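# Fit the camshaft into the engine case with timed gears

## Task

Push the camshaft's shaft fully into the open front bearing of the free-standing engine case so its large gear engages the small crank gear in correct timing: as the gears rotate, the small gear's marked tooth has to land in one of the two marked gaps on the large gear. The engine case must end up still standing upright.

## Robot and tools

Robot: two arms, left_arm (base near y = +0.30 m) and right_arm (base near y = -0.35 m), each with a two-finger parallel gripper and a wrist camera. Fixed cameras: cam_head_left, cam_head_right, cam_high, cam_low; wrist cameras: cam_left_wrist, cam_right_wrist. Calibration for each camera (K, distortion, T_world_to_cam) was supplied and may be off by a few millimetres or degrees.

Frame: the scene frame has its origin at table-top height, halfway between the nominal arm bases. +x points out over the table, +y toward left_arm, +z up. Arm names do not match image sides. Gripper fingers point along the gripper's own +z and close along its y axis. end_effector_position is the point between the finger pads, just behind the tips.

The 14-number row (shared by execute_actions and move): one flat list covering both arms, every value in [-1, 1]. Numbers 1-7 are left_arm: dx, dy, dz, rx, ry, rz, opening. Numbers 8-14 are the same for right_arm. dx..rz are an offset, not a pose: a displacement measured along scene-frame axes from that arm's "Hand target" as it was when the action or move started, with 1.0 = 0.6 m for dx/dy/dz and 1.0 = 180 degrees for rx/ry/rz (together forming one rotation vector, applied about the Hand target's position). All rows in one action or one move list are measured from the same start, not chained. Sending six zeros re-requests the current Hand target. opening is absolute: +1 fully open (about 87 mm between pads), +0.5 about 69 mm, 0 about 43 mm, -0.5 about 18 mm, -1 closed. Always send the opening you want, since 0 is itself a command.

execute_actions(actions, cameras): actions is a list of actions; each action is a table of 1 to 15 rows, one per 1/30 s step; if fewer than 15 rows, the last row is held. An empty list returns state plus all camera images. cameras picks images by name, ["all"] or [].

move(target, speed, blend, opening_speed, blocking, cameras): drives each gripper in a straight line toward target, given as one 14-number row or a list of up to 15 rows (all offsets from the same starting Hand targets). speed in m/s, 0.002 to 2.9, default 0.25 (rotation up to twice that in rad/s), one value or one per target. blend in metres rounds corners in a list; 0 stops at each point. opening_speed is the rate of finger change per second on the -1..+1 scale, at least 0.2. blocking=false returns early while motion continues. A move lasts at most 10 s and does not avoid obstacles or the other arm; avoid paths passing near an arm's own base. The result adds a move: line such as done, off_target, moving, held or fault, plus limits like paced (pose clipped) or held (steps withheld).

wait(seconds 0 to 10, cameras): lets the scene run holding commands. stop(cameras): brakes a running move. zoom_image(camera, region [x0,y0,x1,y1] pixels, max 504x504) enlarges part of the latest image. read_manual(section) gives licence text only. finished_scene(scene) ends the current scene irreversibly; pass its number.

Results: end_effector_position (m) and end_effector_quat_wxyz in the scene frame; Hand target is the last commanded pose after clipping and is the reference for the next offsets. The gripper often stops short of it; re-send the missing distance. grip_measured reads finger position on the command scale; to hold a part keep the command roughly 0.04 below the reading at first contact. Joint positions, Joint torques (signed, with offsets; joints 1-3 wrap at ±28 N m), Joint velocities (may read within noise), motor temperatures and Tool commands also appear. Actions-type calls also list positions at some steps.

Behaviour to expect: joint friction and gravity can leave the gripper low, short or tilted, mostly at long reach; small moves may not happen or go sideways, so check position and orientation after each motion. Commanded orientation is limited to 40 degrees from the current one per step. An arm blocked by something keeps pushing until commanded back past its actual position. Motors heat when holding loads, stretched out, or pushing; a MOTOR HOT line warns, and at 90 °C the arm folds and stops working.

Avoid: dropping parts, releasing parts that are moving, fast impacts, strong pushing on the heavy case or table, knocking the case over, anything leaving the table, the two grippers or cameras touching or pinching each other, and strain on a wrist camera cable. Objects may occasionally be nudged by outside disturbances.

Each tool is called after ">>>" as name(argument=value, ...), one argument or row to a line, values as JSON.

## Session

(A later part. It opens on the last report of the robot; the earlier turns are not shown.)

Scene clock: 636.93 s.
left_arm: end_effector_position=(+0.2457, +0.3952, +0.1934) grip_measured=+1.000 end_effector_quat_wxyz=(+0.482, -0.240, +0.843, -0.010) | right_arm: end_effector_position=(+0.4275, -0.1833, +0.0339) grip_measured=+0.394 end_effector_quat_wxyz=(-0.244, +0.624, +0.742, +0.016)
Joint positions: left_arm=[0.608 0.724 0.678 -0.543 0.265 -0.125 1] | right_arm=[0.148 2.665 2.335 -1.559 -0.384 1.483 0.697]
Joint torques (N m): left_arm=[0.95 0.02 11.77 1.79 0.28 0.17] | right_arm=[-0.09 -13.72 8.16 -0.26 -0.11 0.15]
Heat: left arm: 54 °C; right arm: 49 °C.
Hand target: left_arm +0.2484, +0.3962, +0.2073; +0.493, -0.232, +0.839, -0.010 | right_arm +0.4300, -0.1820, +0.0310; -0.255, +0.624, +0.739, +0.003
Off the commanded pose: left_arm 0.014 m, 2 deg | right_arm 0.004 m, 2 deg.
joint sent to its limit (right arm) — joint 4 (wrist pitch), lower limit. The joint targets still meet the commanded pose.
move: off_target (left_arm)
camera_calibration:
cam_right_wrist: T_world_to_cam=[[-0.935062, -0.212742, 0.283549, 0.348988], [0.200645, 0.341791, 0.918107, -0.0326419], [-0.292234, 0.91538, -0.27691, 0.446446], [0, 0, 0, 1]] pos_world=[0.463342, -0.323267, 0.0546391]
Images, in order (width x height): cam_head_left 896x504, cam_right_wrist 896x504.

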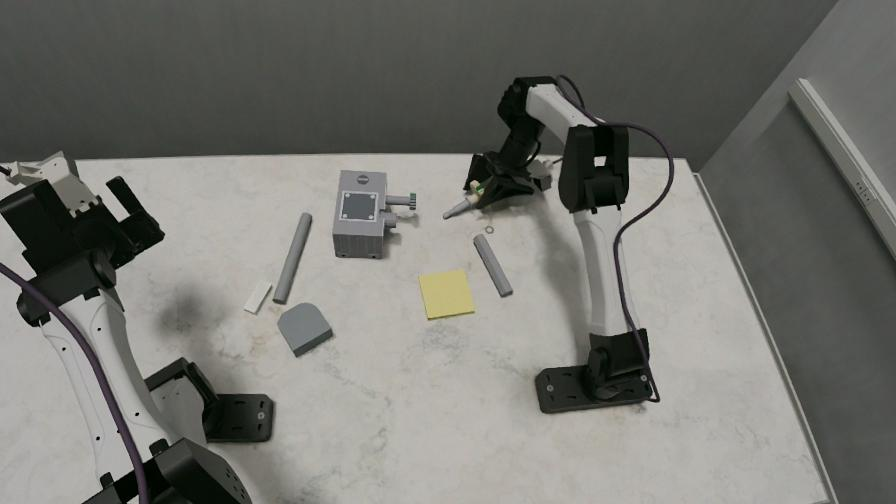

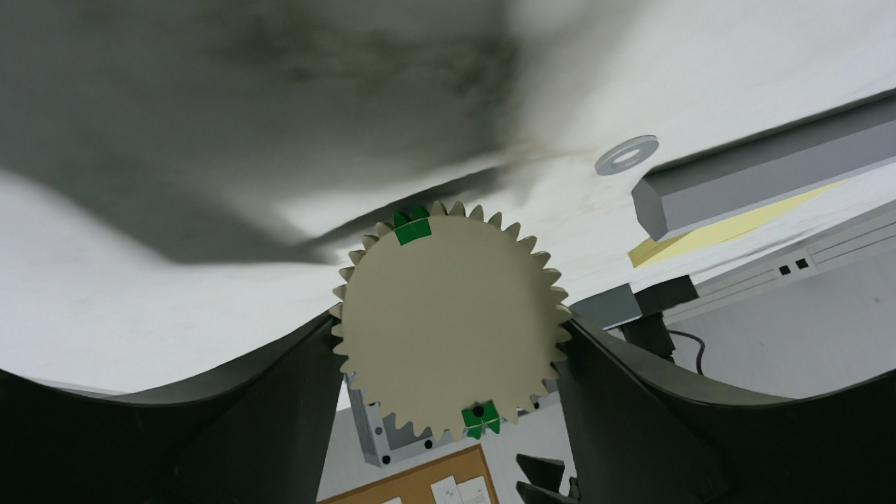

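>>> move(
  target=[
    [0,0,0,0,0,0,1,0,-0.04,0.08,0,0,0,0.3],
    [0,0,0,0,0,0,1,-0.025,-0.04,0.08,0.091,-0.264,0.03,0.3],
    [0,0,0,0,0,0,1,-0.025,-0.04,-0.004,0.091,-0.264,0.03,0.3],
  ],
  speed=[0.1,0.15,0.05],
  cameras=["cam_right_wrist","cam_head_left"],
)

>>> zoom_image(
  camera="cam_head_left",
  region=[400, 150, 560, 250],
)

Scene clock: 653.13 s.
left_arm: end_effector_position=(+0.2457, +0.3952, +0.1934) grip_measured=+1.000 end_effector_quat_wxyz=(+0.482, -0.240, +0.843, -0.010) | right_arm: end_effector_position=(+0.4148, -0.2043, +0.0354) grip_measured=+0.394 end_effector_quat_wxyz=(-0.020, +0.494, +0.799, +0.343)
Joint positions: left_arm=[0.608 0.724 0.678 -0.543 0.265 -0.125 1] | right_arm=[0.038 2.049 1.138 -0.256 -0.589 1.27 0.697]
Joint torques (N m): left_arm=[0.92 0.03 11.77 1.79 0.28 0.18] | right_arm=[-0.55 -9.59 5.05 1.2 -0.2 -0.07]
Motor temperatures (°C): left_arm=[20 25 54 37 22 22 22] | right_arm=[22 53 35 24 19 22 20]
Heat: left arm: 54 °C; right arm: 53 °C.
Hand target: left_arm +0.2484, +0.3962, +0.2073; +0.493, -0.232, +0.839, -0.010 | right_arm +0.4150, -0.2061, +0.0285; -0.020, +0.494, +0.798, +0.344
Off the commanded pose: left_arm 0.014 m, 2 deg | right_arm 0.007 m, 0 deg.
move: off_target (left_arm)
camera_calibration:
cam_right_wrist: T_world_to_cam=[[-0.807598, -0.270014, -0.524287, 0.296151], [-0.55908, 0.0676536, 0.826349, 0.238023], [-0.187656, 0.960477, -0.205596, 0.425741], [0, 0, 0, 1]] pos_world=[0.452138, -0.345052, 0.0461085]
Images, in order (width x height): cam_head_left 896x504, cam_right_wrist 896x504.

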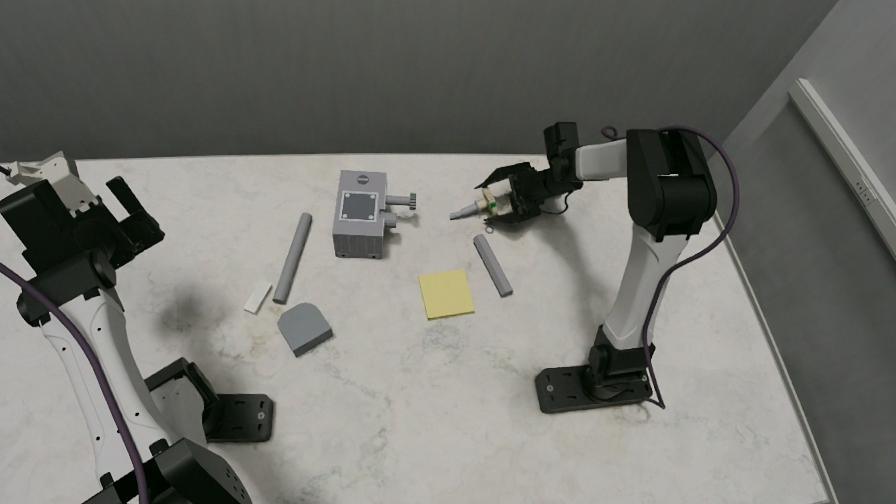

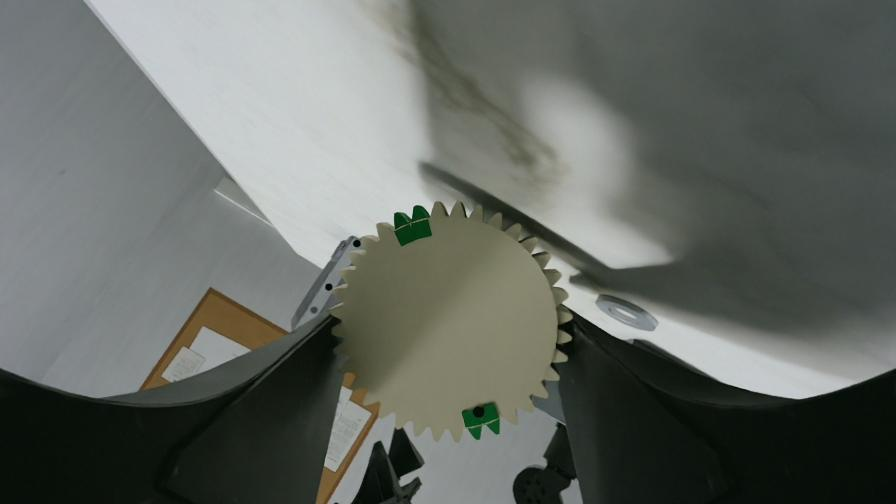

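Scaled by 3.150.

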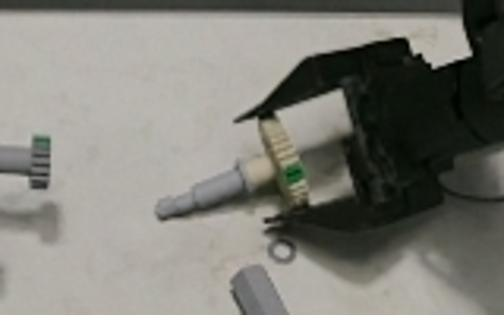

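>>> move(
  target=[
    [0,0,0,0,0,0,1,0,0,-0.005,0,0,0,0.3],
    [0,0,0,0,0,0,1,0,0,-0.0051,0,0,0,0.6],
    [0,0,0,0,0,0,1,-0.036,-0.066,0.087,0,0,0,0.6],
  ],
  speed=[0.03,0.03,0.06],
  opening_speed=0.25,
  cameras=["cam_right_wrist","cam_head_left"],
)

>>> zoom_image(
  camera="cam_head_left",
  region=[400, 150, 560, 250],
)

Scene clock: 664.00 s.
left_arm: end_effector_position=(+0.2457, +0.3952, +0.1934) grip_measured=+1.000 end_effector_quat_wxyz=(+0.482, -0.240, +0.843, -0.010) | right_arm: end_effector_position=(+0.3896, -0.2445, +0.0623) grip_measured=+0.600 end_effector_quat_wxyz=(-0.039, +0.506, +0.796, +0.330)
Joint positions: left_arm=[0.608 0.724 0.678 -0.543 0.265 -0.125 1] | right_arm=[-0.074 1.944 1.131 -0.473 -0.624 1.149 0.8]
Joint torques (N m): left_arm=[0.87 -0.03 11.75 1.78 0.27 0.19] | right_arm=[-0.53 -14.97 6.48 0.77 -0.29 -0.12]
Heat: left arm: 54 °C; right arm: 51 °C.
Hand target: left_arm +0.2484, +0.3962, +0.2073; +0.493, -0.232, +0.839, -0.010 | right_arm +0.3934, -0.2456, +0.0807; -0.021, +0.494, +0.798, +0.344
Off the commanded pose: left_arm 0.014 m, 2 deg | right_arm 0.019 m, 3 deg.
move: off_target (left_arm, right_arm)
camera_calibration:
cam_right_wrist: T_world_to_cam=[[-0.834866, -0.264275, -0.482864, 0.288566], [-0.516164, 0.0710837, 0.853535, 0.186878], [-0.191245, 0.961824, -0.195755, 0.466215], [0, 0, 0, 1]] pos_world=[0.426535, -0.38544, 0.0710951]
Images, in order (width x height): cam_head_left 896x504, cam_right_wrist 896x504.

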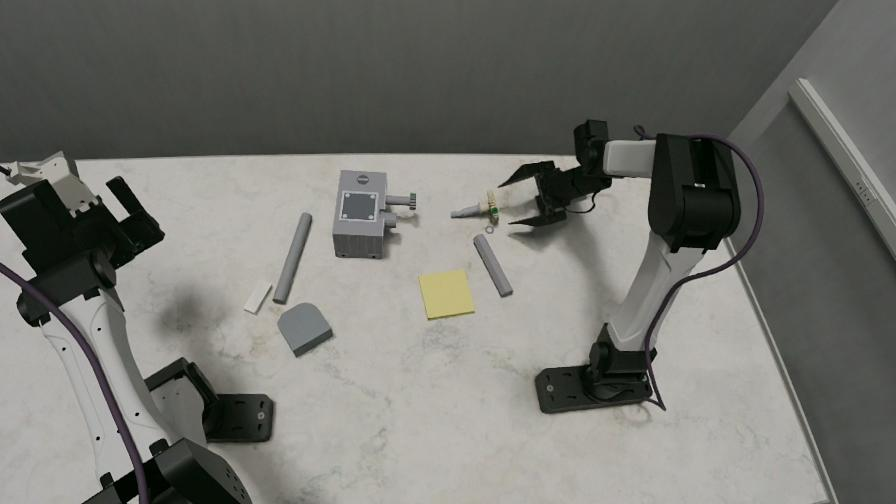

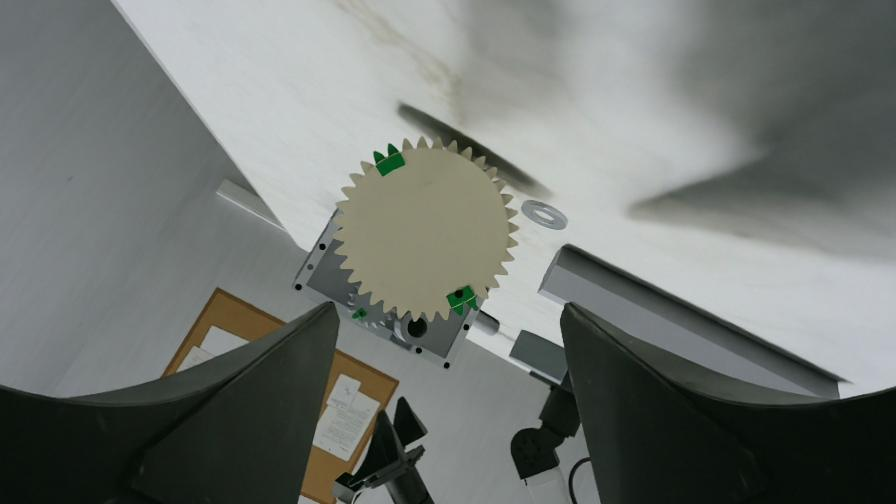

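Scaled by 3.150.

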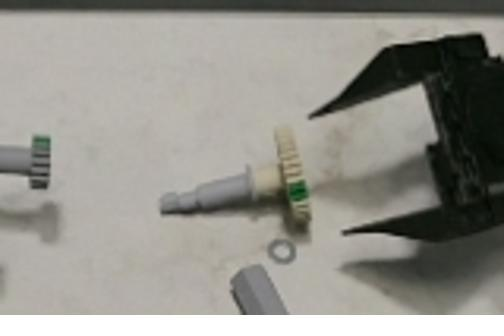

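>>> move(
  target=[
    [0,0,0,0,0,0,1,0.038,0.01,0.08,-0.028,0.126,-0.066,0.75],
    [0,0,0,0,0,0,1,0.038,0.026,0.03,-0.056,0.253,-0.133,0.75],
    [0,0,0,0,0,0,1,0.016,0.071,-0.085,-0.056,0.253,-0.133,0.75],
    [0,0,0,0,0,0,1,0.016,0.071,-0.0851,-0.056,0.253,-0.133,0.28],
  ],
  speed=[0.2,0.2,0.07,0.05],
  blend=[0.02,0,0,0],
  opening_speed=0.5,
  cameras=["cam_right_wrist","cam_head_left"],
)

Scene clock: 685.37 s.
left_arm: end_effector_position=(+0.2457, +0.3952, +0.1934) grip_measured=+1.000 end_effector_quat_wxyz=(+0.482, -0.240, +0.843, -0.010) | right_arm: end_effector_position=(+0.4048, -0.2051, +0.0370) grip_measured=+0.378 end_effector_quat_wxyz=(-0.208, +0.735, +0.643, +0.061)
Joint positions: left_arm=[0.608 0.724 0.678 -0.543 0.265 -0.125 1] | right_arm=[0.095 2.282 1.676 -1.119 -0.41 1.767 0.689]
Joint torques (N m): left_arm=[0.91 0.03 11.79 1.79 0.26 0.17] | right_arm=[0.17 -11.66 5.12 0.16 -0.11 0.14]
Motor temperatures (°C): left_arm=[20 25 55 37 22 22 22] | right_arm=[22 52 34 24 19 22 20]
Heat: left arm: 55 °C; right arm: 52 °C.
Hand target: left_arm +0.2484, +0.3962, +0.2073; +0.493, -0.232, +0.839, -0.010 | right_arm +0.4030, -0.2030, +0.0297; -0.213, +0.738, +0.638, +0.055
Off the commanded pose: left_arm 0.014 m, 2 deg | right_arm 0.008 m, 1 deg.
move: off_target (left_arm)
camera_calibration:
cam_right_wrist: T_world_to_cam=[[-0.968559, 0.0954274, 0.229754, 0.401015], [0.248021, 0.298152, 0.921733, -0.0517403], [0.0194572, 0.949736, -0.312445, 0.342849], [0, 0, 0, 1]] pos_world=[0.394568, -0.348457, 0.0626777]
Images, in order (width x height): cam_head_left 896x504, cam_right_wrist 896x504.

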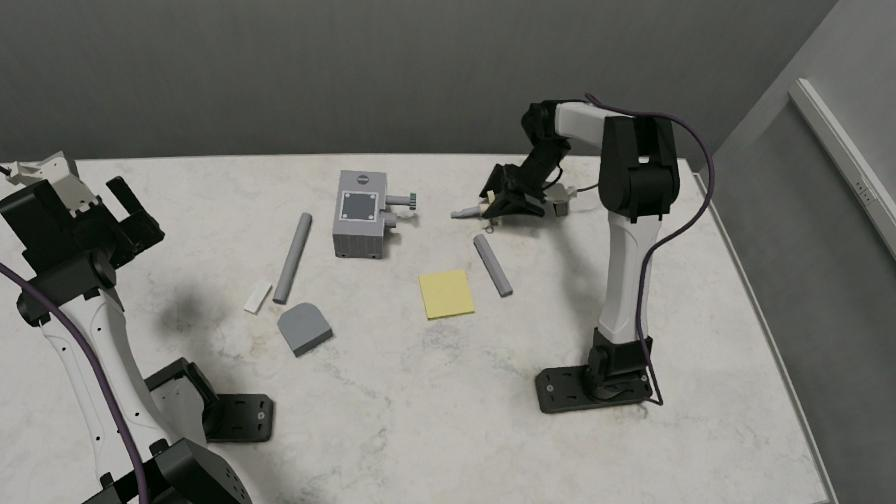

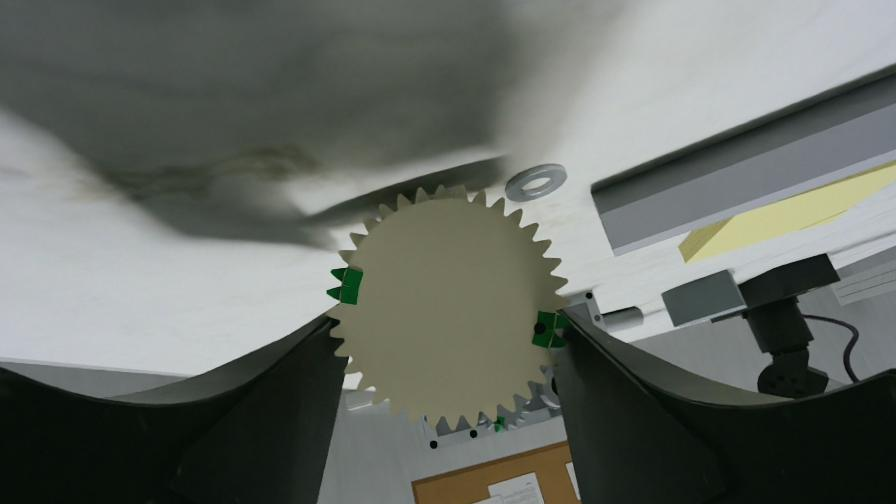

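>>> move(
  target=[
    [0,0,0,0,0,0,1,0,-0.02,0.12,0,0,0,0.28],
    [0,0,0,0,0,0,1,-0.088,0.02,0.15,0.057,-0.475,0.058,0.28],
  ],
  speed=[0.1,0.2],
  cameras=["cam_right_wrist","cam_head_left","cam_high"],
)

>>> zoom_image(
  camera="cam_head_left",
  region=[370, 150, 530, 250],
)

>>> zoom_image(
  camera="cam_high",
  region=[370, 220, 530, 350],
)

Scene clock: 699.87 s.
left_arm: end_effector_position=(+0.2457, +0.3952, +0.1934) grip_measured=+1.000 end_effector_quat_wxyz=(+0.482, -0.240, +0.843, -0.010) | right_arm: end_effector_position=(+0.3501, -0.1943, +0.1125) grip_measured=+0.377 end_effector_quat_wxyz=(+0.206, +0.444, +0.669, +0.560)
Joint positions: left_arm=[0.608 0.724 0.678 -0.543 0.265 -0.125 1] | right_arm=[0.099 1.673 0.297 1.04 -0.509 1.635 0.689]
Joint torques (N m): left_arm=[0.88 0.01 11.71 1.78 0.27 0.19] | right_arm=[0.23 -5.38 4.18 2.25 -0.11 0]
Motor temperatures (°C): left_arm=[20 25 55 37 22 22 22] | right_arm=[22 51 33 25 19 22 20]
Heat: left arm: 55 °C; right arm: 51 °C.
Hand target: left_arm +0.2484, +0.3962, +0.2073; +0.493, -0.232, +0.839, -0.010 | right_arm +0.3502, -0.1911, +0.1197; +0.212, +0.429, +0.665, +0.574
Off the commanded pose: left_arm 0.014 m, 2 deg | right_arm 0.008 m, 2 deg.
move: off_target (left_arm)
camera_calibration:
cam_right_wrist: T_world_to_cam=[[-0.366883, 0.0273947, -0.929864, 0.23626], [-0.924753, 0.0979284, 0.367752, 0.322941], [0.101135, 0.994816, -0.0105949, 0.303503], [0, 0, 0, 1]] pos_world=[0.354626, -0.340027, 0.104143]
Images, in order (width x height): cam_head_left 896x504, cam_high 896x504, cam_right_wrist 896x504.

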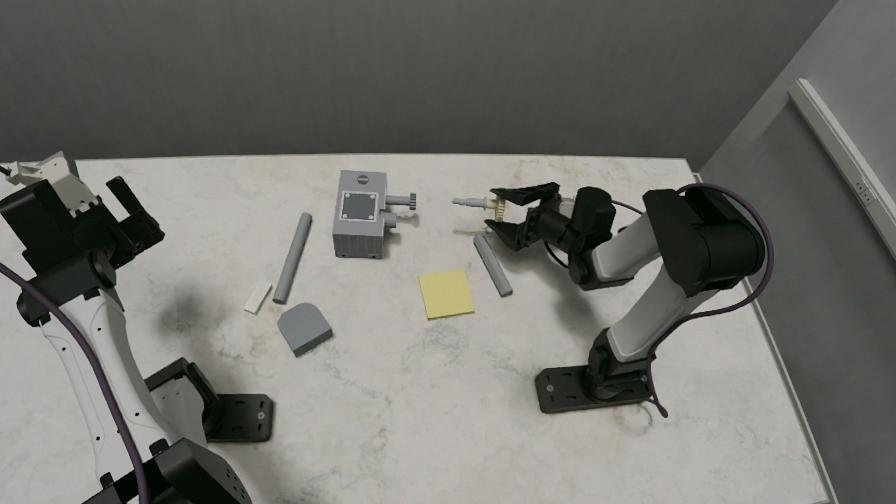

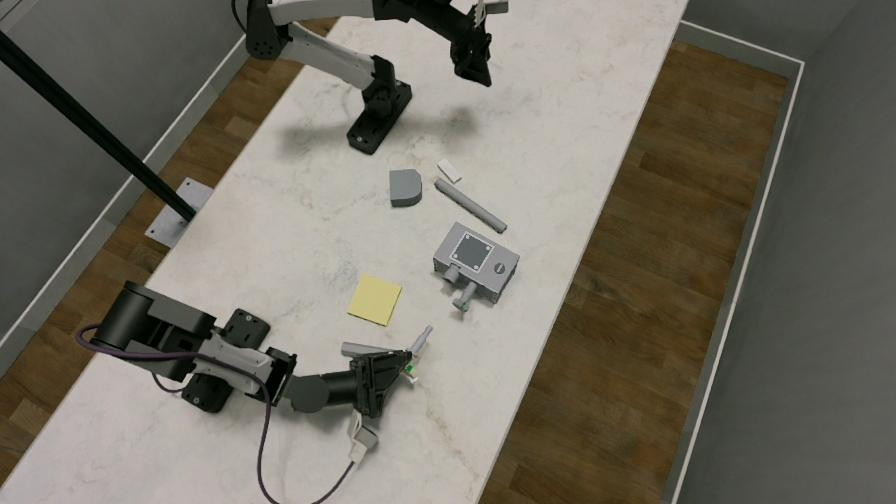

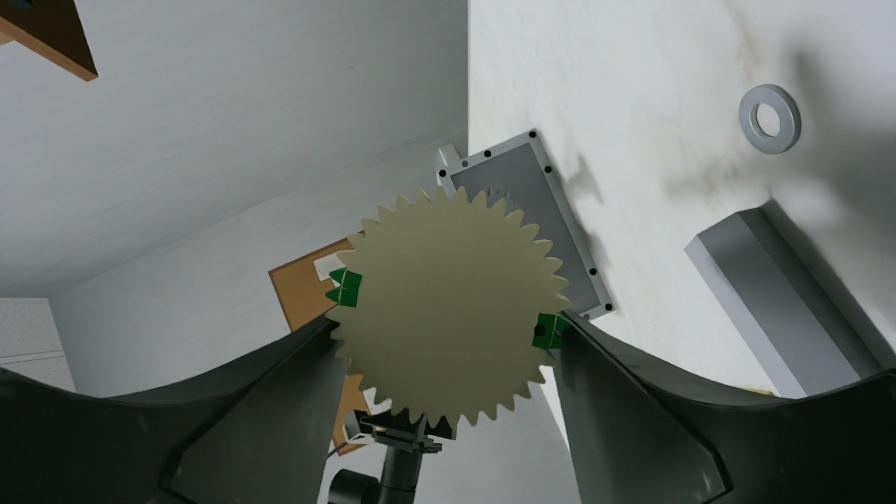

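Scaled by 3.150.

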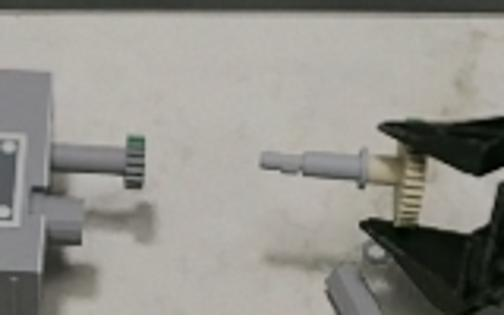

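Scaled by 3.150.

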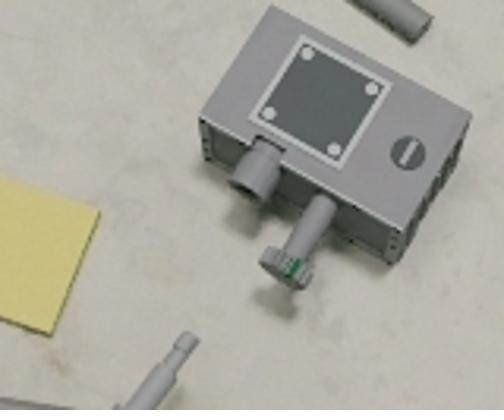

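>>> move(
  target=[0,0,0,0,0,0,1,-0.002,0.125,-0.09,0.05,0,0.056,0.28],
  speed=0.12,
  cameras=["cam_right_wrist","cam_head_left","cam_high"],
)

>>> zoom_image(
  camera="cam_head_left",
  region=[370, 170, 470, 250],
)

>>> zoom_image(
  camera="cam_high",
  region=[400, 240, 500, 340],
)

Scene clock: 724.03 s.
left_arm: end_effector_position=(+0.2457, +0.3952, +0.1934) grip_measured=+1.000 end_effector_quat_wxyz=(+0.482, -0.240, +0.843, -0.010) | right_arm: end_effector_position=(+0.3602, -0.1260, +0.0725) grip_measured=+0.376 end_effector_quat_wxyz=(+0.134, +0.402, +0.660, +0.621)
Joint positions: left_arm=[0.608 0.724 0.678 -0.543 0.265 -0.125 1] | right_arm=[0.27 2.178 0.45 1.501 -0.531 1.789 0.688]
Joint torques (N m): left_arm=[0.92 0.01 11.86 1.79 0.28 0.19] | right_arm=[1.95 -3.49 1.77 2.47 -0.12 0.01]
Motor temperatures (°C): left_arm=[20 24 55 37 22 22 22] | right_arm=[22 45 32 31 19 22 21]
Heat: left arm: 55 °C; right arm: 45 °C.
Hand target: left_arm +0.2484, +0.3962, +0.2073; +0.493, -0.232, +0.839, -0.010 | right_arm +0.3490, -0.1160, +0.0657; +0.127, +0.385, +0.653, +0.640
Off the commanded pose: left_arm 0.014 m, 2 deg | right_arm 0.016 m, 3 deg.
joint sent to its limit (right arm) — joint 4 (wrist pitch), upper limit. The joint targets still meet the commanded pose.
move: off_target (left_arm, right_arm)
camera_calibration:
cam_right_wrist: T_world_to_cam=[[-0.369912, 0.0990633, -0.92377, 0.21051], [-0.927553, -0.0961218, 0.361119, 0.317431], [-0.0530208, 0.990428, 0.127443, 0.279032], [0, 0, 0, 1]] pos_world=[0.387099, -0.266703, 0.044272]
Images, in order (width x height): cam_head_left 896x504, cam_high 896x504, cam_right_wrist 896x504.

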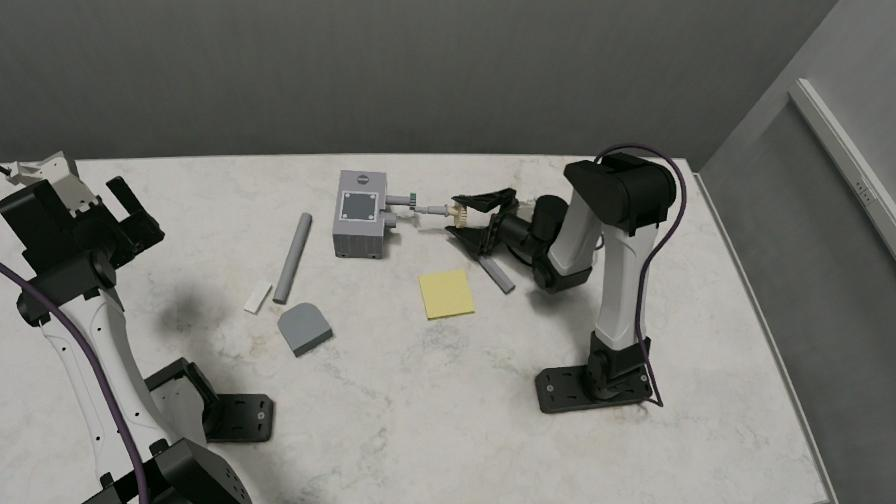

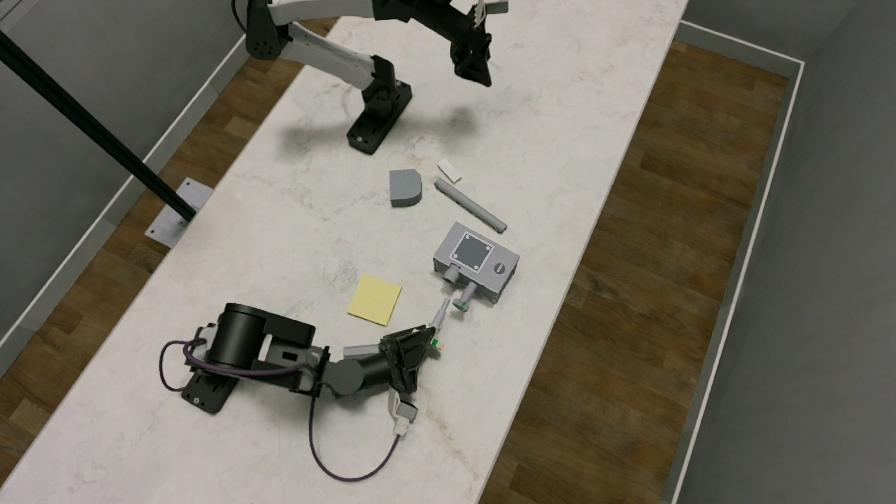

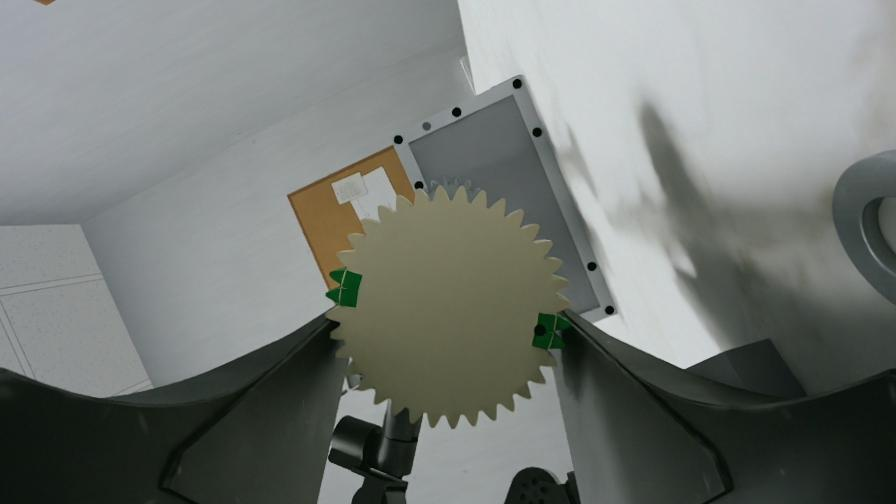

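Scaled by 5.040.

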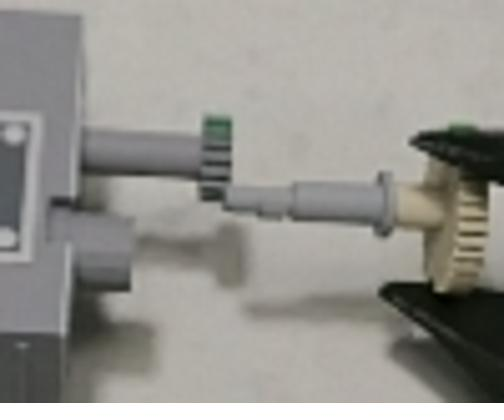

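Scaled by 5.040.

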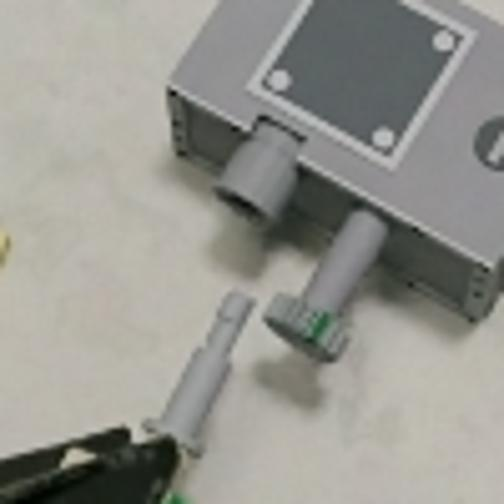

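>>> move(
  target=[
    [0,0,0,0,0,0,1,0.018,-0.02,0.06,-0.024,0,-0.025,0.28],
    [0,0,0,0,0,0,1,-0.027,-0.02,0.05,-0.024,0,-0.025,0.28],
    [0,0,0,0,0,0,1,-0.027,-0.015,-0.006,-0.024,0,-0.025,0.28],
  ],
  speed=0.06,
  cameras=["cam_right_wrist","cam_head_left","cam_high"],
)

>>> zoom_image(
  camera="cam_head_left",
  region=[370, 170, 470, 250],
)

>>> zoom_image(
  camera="cam_high",
  region=[400, 240, 500, 340],
)

Scene clock: 750.97 s.
left_arm: end_effector_position=(+0.2457, +0.3952, +0.1934) grip_measured=+1.000 end_effector_quat_wxyz=(+0.482, -0.240, +0.843, -0.010) | right_arm: end_effector_position=(+0.3406, -0.1278, +0.0725) grip_measured=+0.376 end_effector_quat_wxyz=(+0.160, +0.418, +0.665, +0.598)
Joint positions: left_arm=[0.608 0.724 0.678 -0.543 0.265 -0.125 1] | right_arm=[0.32 2.101 0.342 1.5 -0.416 1.764 0.688]
Joint torques (N m): left_arm=[0.9 -0.05 11.77 1.79 0.26 0.18] | right_arm=[0.76 -1.84 1.01 2.51 0.02 -0.22]
Motor temperatures (°C): left_arm=[20 24 55 37 22 22 22] | right_arm=[23 42 30 33 19 22 21]
Heat: left arm: 55 °C; right arm: 42 °C.
Hand target: left_arm +0.2484, +0.3962, +0.2073; +0.493, -0.232, +0.839, -0.010 | right_arm +0.3329, -0.1250, +0.0622; +0.166, +0.405, +0.661, +0.610
Off the commanded pose: left_arm 0.014 m, 2 deg | right_arm 0.013 m, 2 deg.
joint sent to its limit (right arm) — joint 4 (wrist pitch), upper limit. The joint targets still meet the commanded pose.
move: off_target (left_arm, right_arm)
camera_calibration:
cam_right_wrist: T_world_to_cam=[[-0.368776, 0.0707474, -0.926822, 0.19967], [-0.929514, -0.0251067, 0.36793, 0.308276], [0.00276064, 0.997178, 0.0750195, 0.265485], [0, 0, 0, 1]] pos_world=[0.359447, -0.271123, 0.0517178]
Images, in order (width x height): cam_head_left 896x504, cam_high 896x504, cam_right_wrist 896x504.

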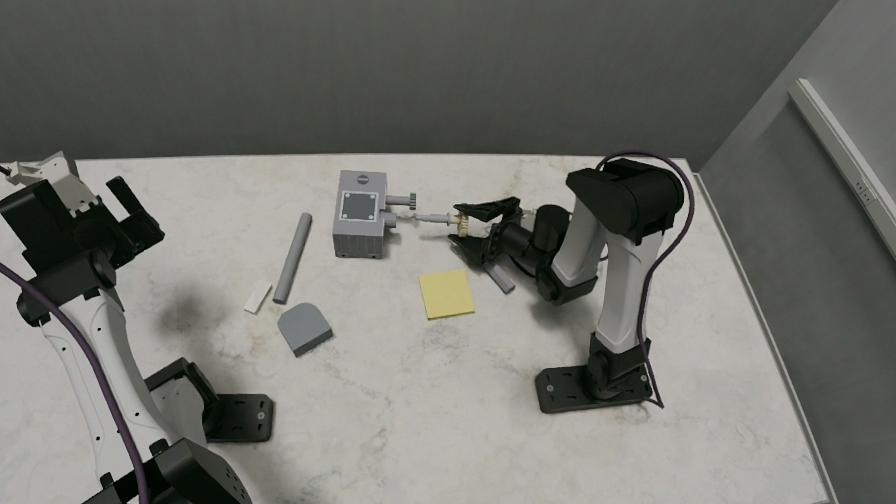

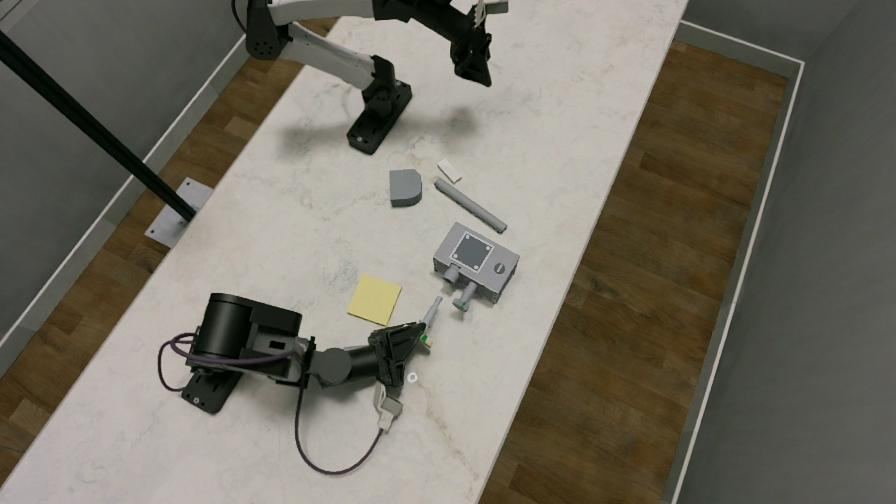

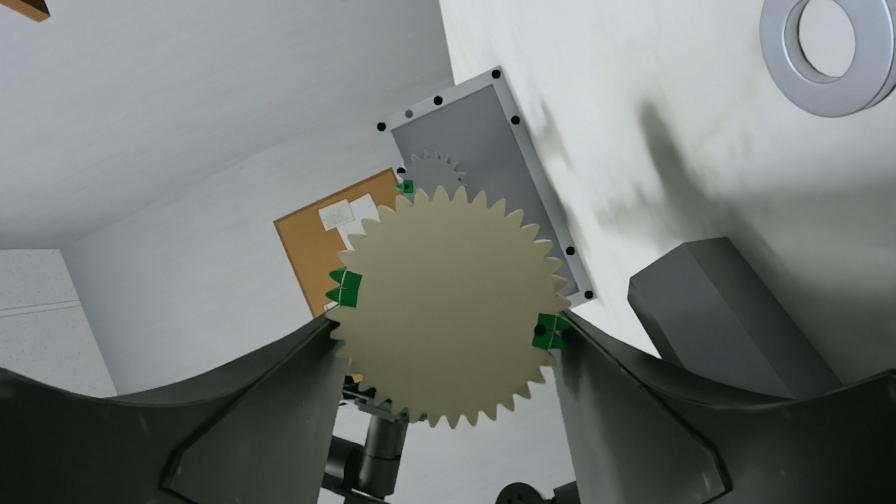

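Scaled by 5.040.

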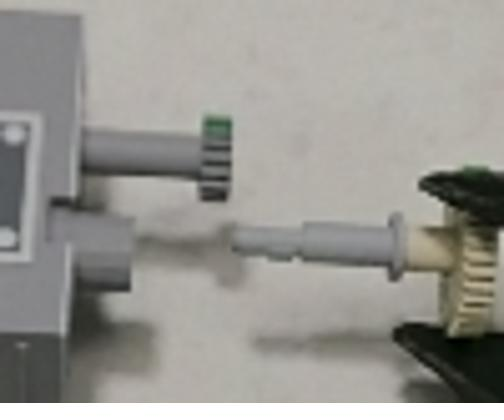

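Scaled by 5.040.

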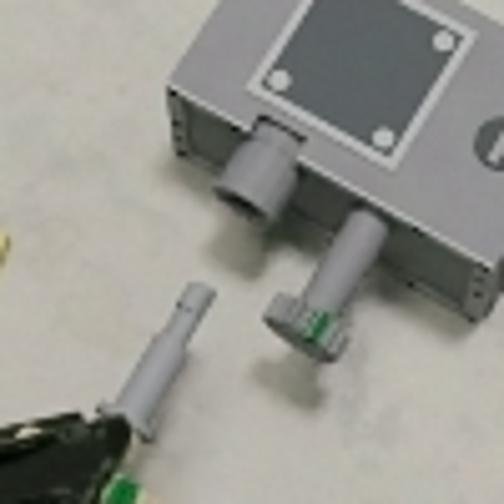

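>>> move(
  target=[0,0,0,0,0,0,1,-0.007,0.042,-0.003,0,0,0,0.28],
  speed=0.05,
  cameras=["cam_head_left","cam_high","cam_right_wrist"],
)

>>> zoom_image(
  camera="cam_head_left",
  region=[370, 170, 470, 250],
)

>>> zoom_image(
  camera="cam_high",
  region=[400, 240, 500, 340],
)

Scene clock: 761.90 s.
left_arm: end_effector_position=(+0.2457, +0.3952, +0.1934) grip_measured=+1.000 end_effector_quat_wxyz=(+0.482, -0.240, +0.843, -0.010) | right_arm: end_effector_position=(+0.3450, -0.1095, +0.0734) grip_measured=+0.375 end_effector_quat_wxyz=(+0.182, +0.417, +0.662, +0.595)
Joint positions: left_arm=[0.608 0.724 0.678 -0.543 0.265 -0.125 1] | right_arm=[0.406 2.109 0.37 1.501 -0.299 1.765 0.688]
Joint torques (N m): left_arm=[0.85 -0.05 11.78 1.79 0.27 0.18] | right_arm=[2.33 -1.61 0.57 2.54 -0.12 0.01]
Motor temperatures (°C): left_arm=[20 24 56 37 22 22 22] | right_arm=[23 40 30 33 19 22 21]
Heat: left arm: 56 °C; right arm: 40 °C.
Hand target: left_arm +0.2484, +0.3962, +0.2073; +0.493, -0.232, +0.839, -0.010 | right_arm +0.3287, -0.0998, +0.0603; +0.166, +0.405, +0.661, +0.610
Off the commanded pose: left_arm 0.014 m, 2 deg | right_arm 0.023 m, 3 deg.
joint sent to its limit (right arm) — joint 4 (wrist pitch), upper limit. The joint targets still meet the commanded pose.
move: off_target (left_arm, right_arm)
camera_calibration:
cam_right_wrist: T_world_to_cam=[[-0.339946, 0.0632103, -0.938318, 0.190948], [-0.939983, 0.00844272, 0.341118, 0.3217], [0.0294841, 0.997965, 0.0565465, 0.239368], [0, 0, 0, 1]] pos_world=[0.360247, -0.253667, 0.0558967]
Images, in order (width x height): cam_head_left 896x504, cam_high 896x504, cam_right_wrist 896x504.

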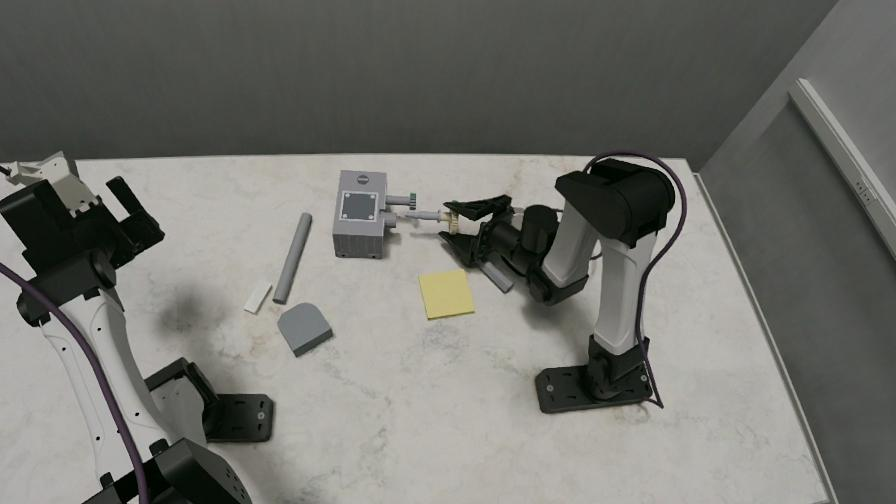

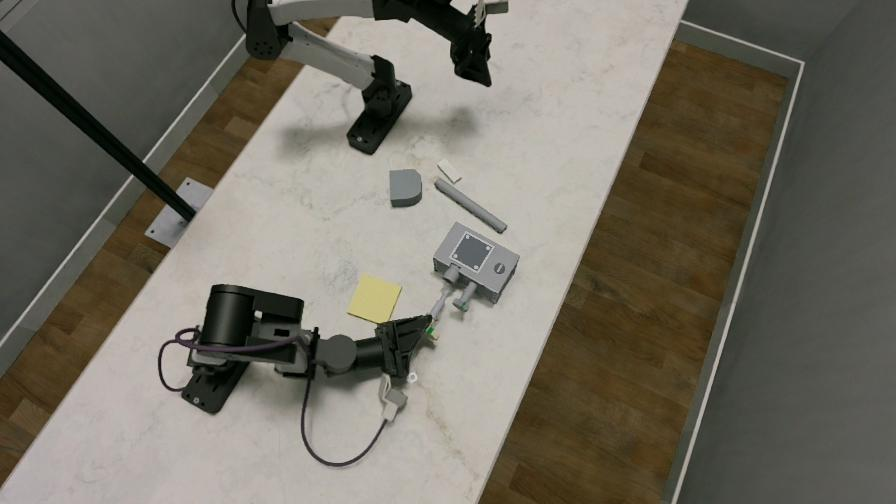

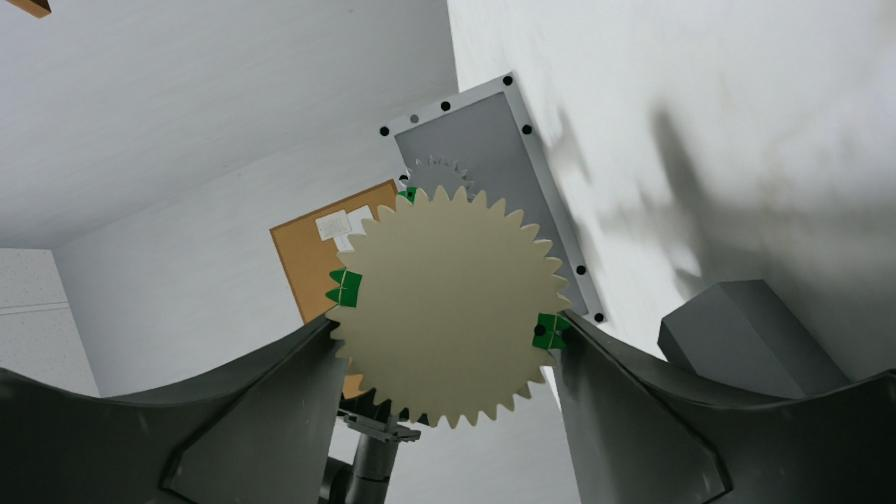

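Scaled by 5.040.

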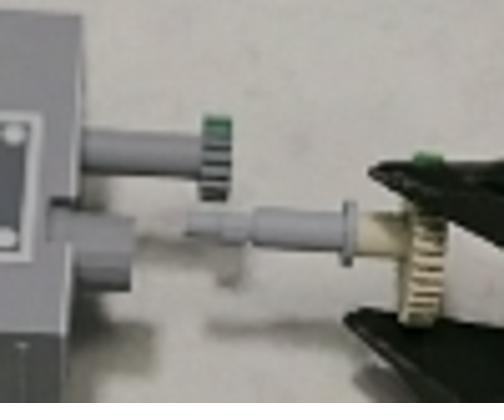

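Scaled by 5.040.

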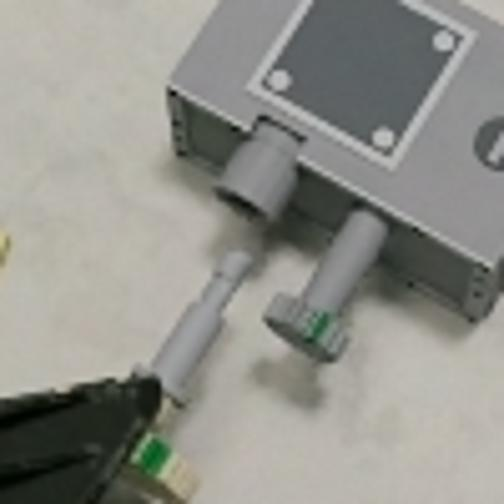

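>>> move(
  target=[
    [0,0,0,0,0,0,1,0.04,-0.1,0.08,0,0,0,0.28],
    [0,0,0,0,0,0,1,0.16,-0.2,0.28,0,0,0,0.28],
  ],
  speed=[0.06,0.15],
  blend=[0.02,0],
  cameras=["cam_head_left","cam_high"],
)

Scene clock: 782.47 s.
left_arm: end_effector_position=(+0.2457, +0.3952, +0.1934) grip_measured=+1.000 end_effector_quat_wxyz=(+0.482, -0.240, +0.843, -0.010) | right_arm: end_effector_position=(+0.4214, -0.2202, +0.1963) grip_measured=+0.376 end_effector_quat_wxyz=(+0.137, +0.440, +0.664, +0.589)
Joint positions: left_arm=[0.608 0.724 0.678 -0.543 0.265 -0.125 1] | right_arm=[-0.056 1.639 0.758 0.496 -0.776 1.652 0.688]
Joint torques (N m): left_arm=[0.9 -0.01 11.75 1.8 0.27 0.18] | right_arm=[-0.31 -12.29 9.73 1.88 -0.23 -0.12]
Motor temperatures (°C): left_arm=[20 24 56 37 22 22 22] | right_arm=[23 39 29 35 19 22 21]
Heat: left arm: 56 °C; right arm: 39 °C.
Hand target: left_arm +0.2484, +0.3962, +0.2073; +0.493, -0.232, +0.839, -0.010 | right_arm +0.4247, -0.2199, +0.2283; +0.166, +0.405, +0.661, +0.610
Off the commanded pose: left_arm 0.014 m, 2 deg | right_arm 0.032 m, 6 deg.
move: off_target (left_arm, right_arm)
Images, in order (width x height): cam_head_left 896x504, cam_high 896x504.

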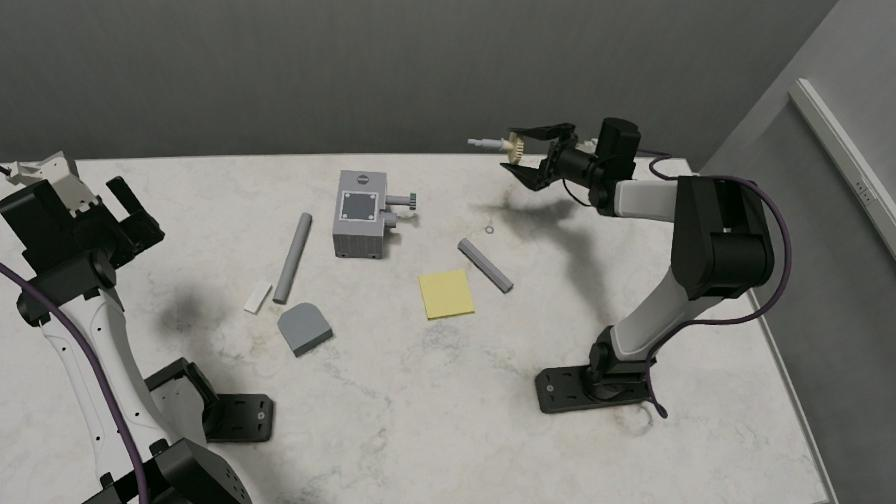

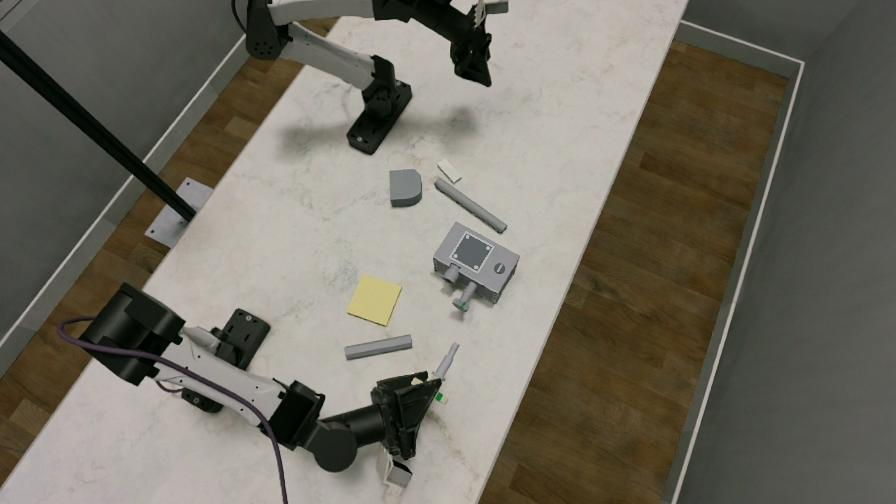

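>>> move(
  target=[
    [-0.08,-0.41,0.07,-0.05,0.155,0.023,1,0,0,0,0,0,0,0.28],
    [0.06,-0.93,-0.06,-0.106,0.31,0.046,0.4,0,0,0,0,0,0,0.28],
  ],
  speed=0.3,
  blend=[0.05,0],
  cameras=["cam_head_left","cam_high","cam_left_wrist"],
)

Scene clock: 795.80 s.
left_arm: end_effector_position=(+0.2870, -0.1589, +0.1657) grip_measured=+0.400 end_effector_quat_wxyz=(+0.036, -0.357, +0.923, -0.138) | right_arm: end_effector_position=(+0.4213, -0.2201, +0.1961) grip_measured=+0.376 end_effector_quat_wxyz=(+0.137, +0.440, +0.664, +0.589)
Joint positions: left_arm=[-0.92 2.571 2.839 -1.552 -0.003 -1.692 0.7] | right_arm=[-0.056 1.639 0.758 0.495 -0.776 1.651 0.688]
Joint torques (N m): left_arm=[0.03 -11.71 9.16 0.72 0.12 -0.02] | right_arm=[-0.39 -12.34 9.72 1.85 -0.22 -0.13]
Motor temperatures (°C): left_arm=[20 25 56 37 22 22 22] | right_arm=[23 43 31 34 19 22 21]
Heat: left arm: 56 °C; right arm: 43 °C.
Hand target: left_arm +0.2844, -0.1618, +0.1713; +0.001, -0.342, +0.940, -0.001 | right_arm +0.4246, -0.2198, +0.2283; +0.166, +0.405, +0.661, +0.610
Off the commanded pose: left_arm 0.007 m, 16 deg | right_arm 0.032 m, 6 deg.
elbow stopped short (left arm): the move would have taken joint 3 (elbow) straighter than the controller allows.
move: off_target (left_arm, right_arm); target 2's new opening was sent with left_arm's hand 0.007 m and 16 deg from that target
camera_calibration:
cam_left_wrist: T_world_to_cam=[[0.639605, -0.720302, 0.26846, -0.341067], [-0.585007, -0.229555, 0.777864, 0.0205556], [-0.49867, -0.654576, -0.568206, 0.280018], [0, 0, 0, 1]] pos_world=[0.36981, -0.0576593, 0.234681]
Images, in order (width x height): cam_head_left 896x504, cam_high 896x504, cam_left_wrist 896x504.

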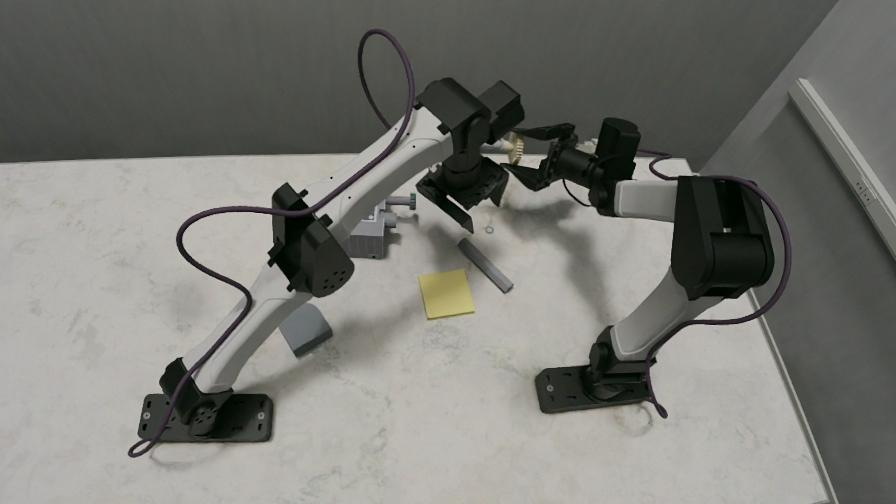

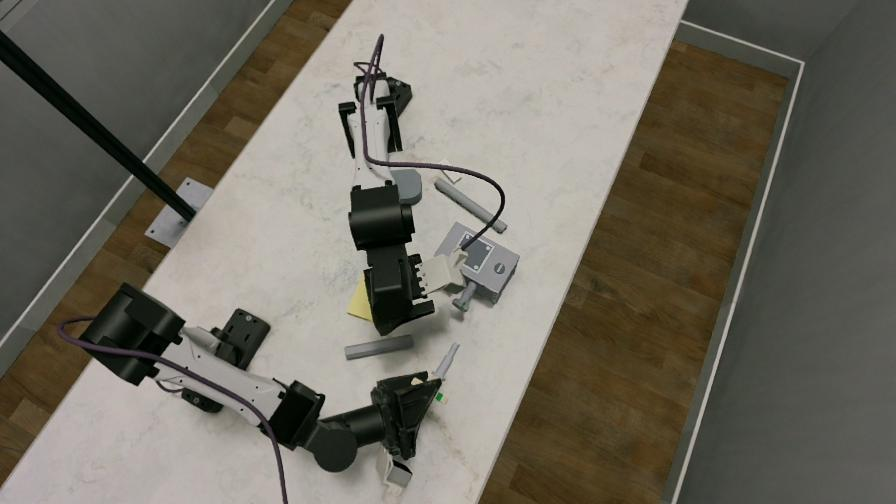

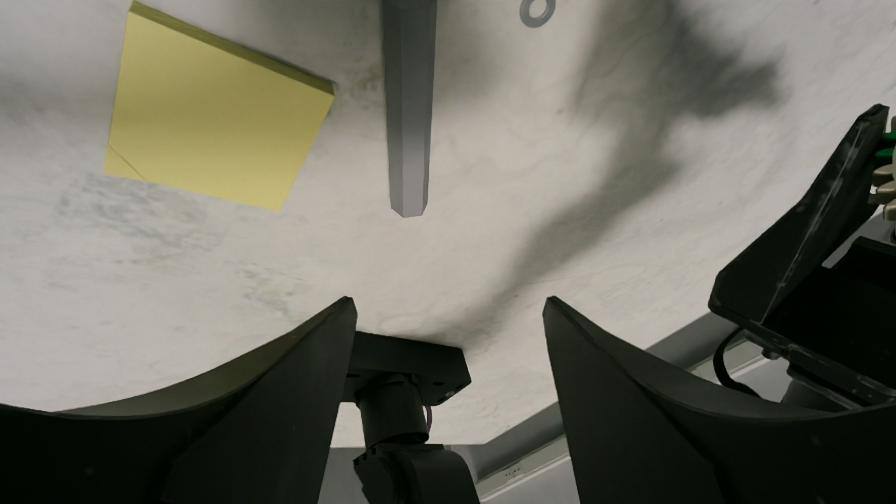

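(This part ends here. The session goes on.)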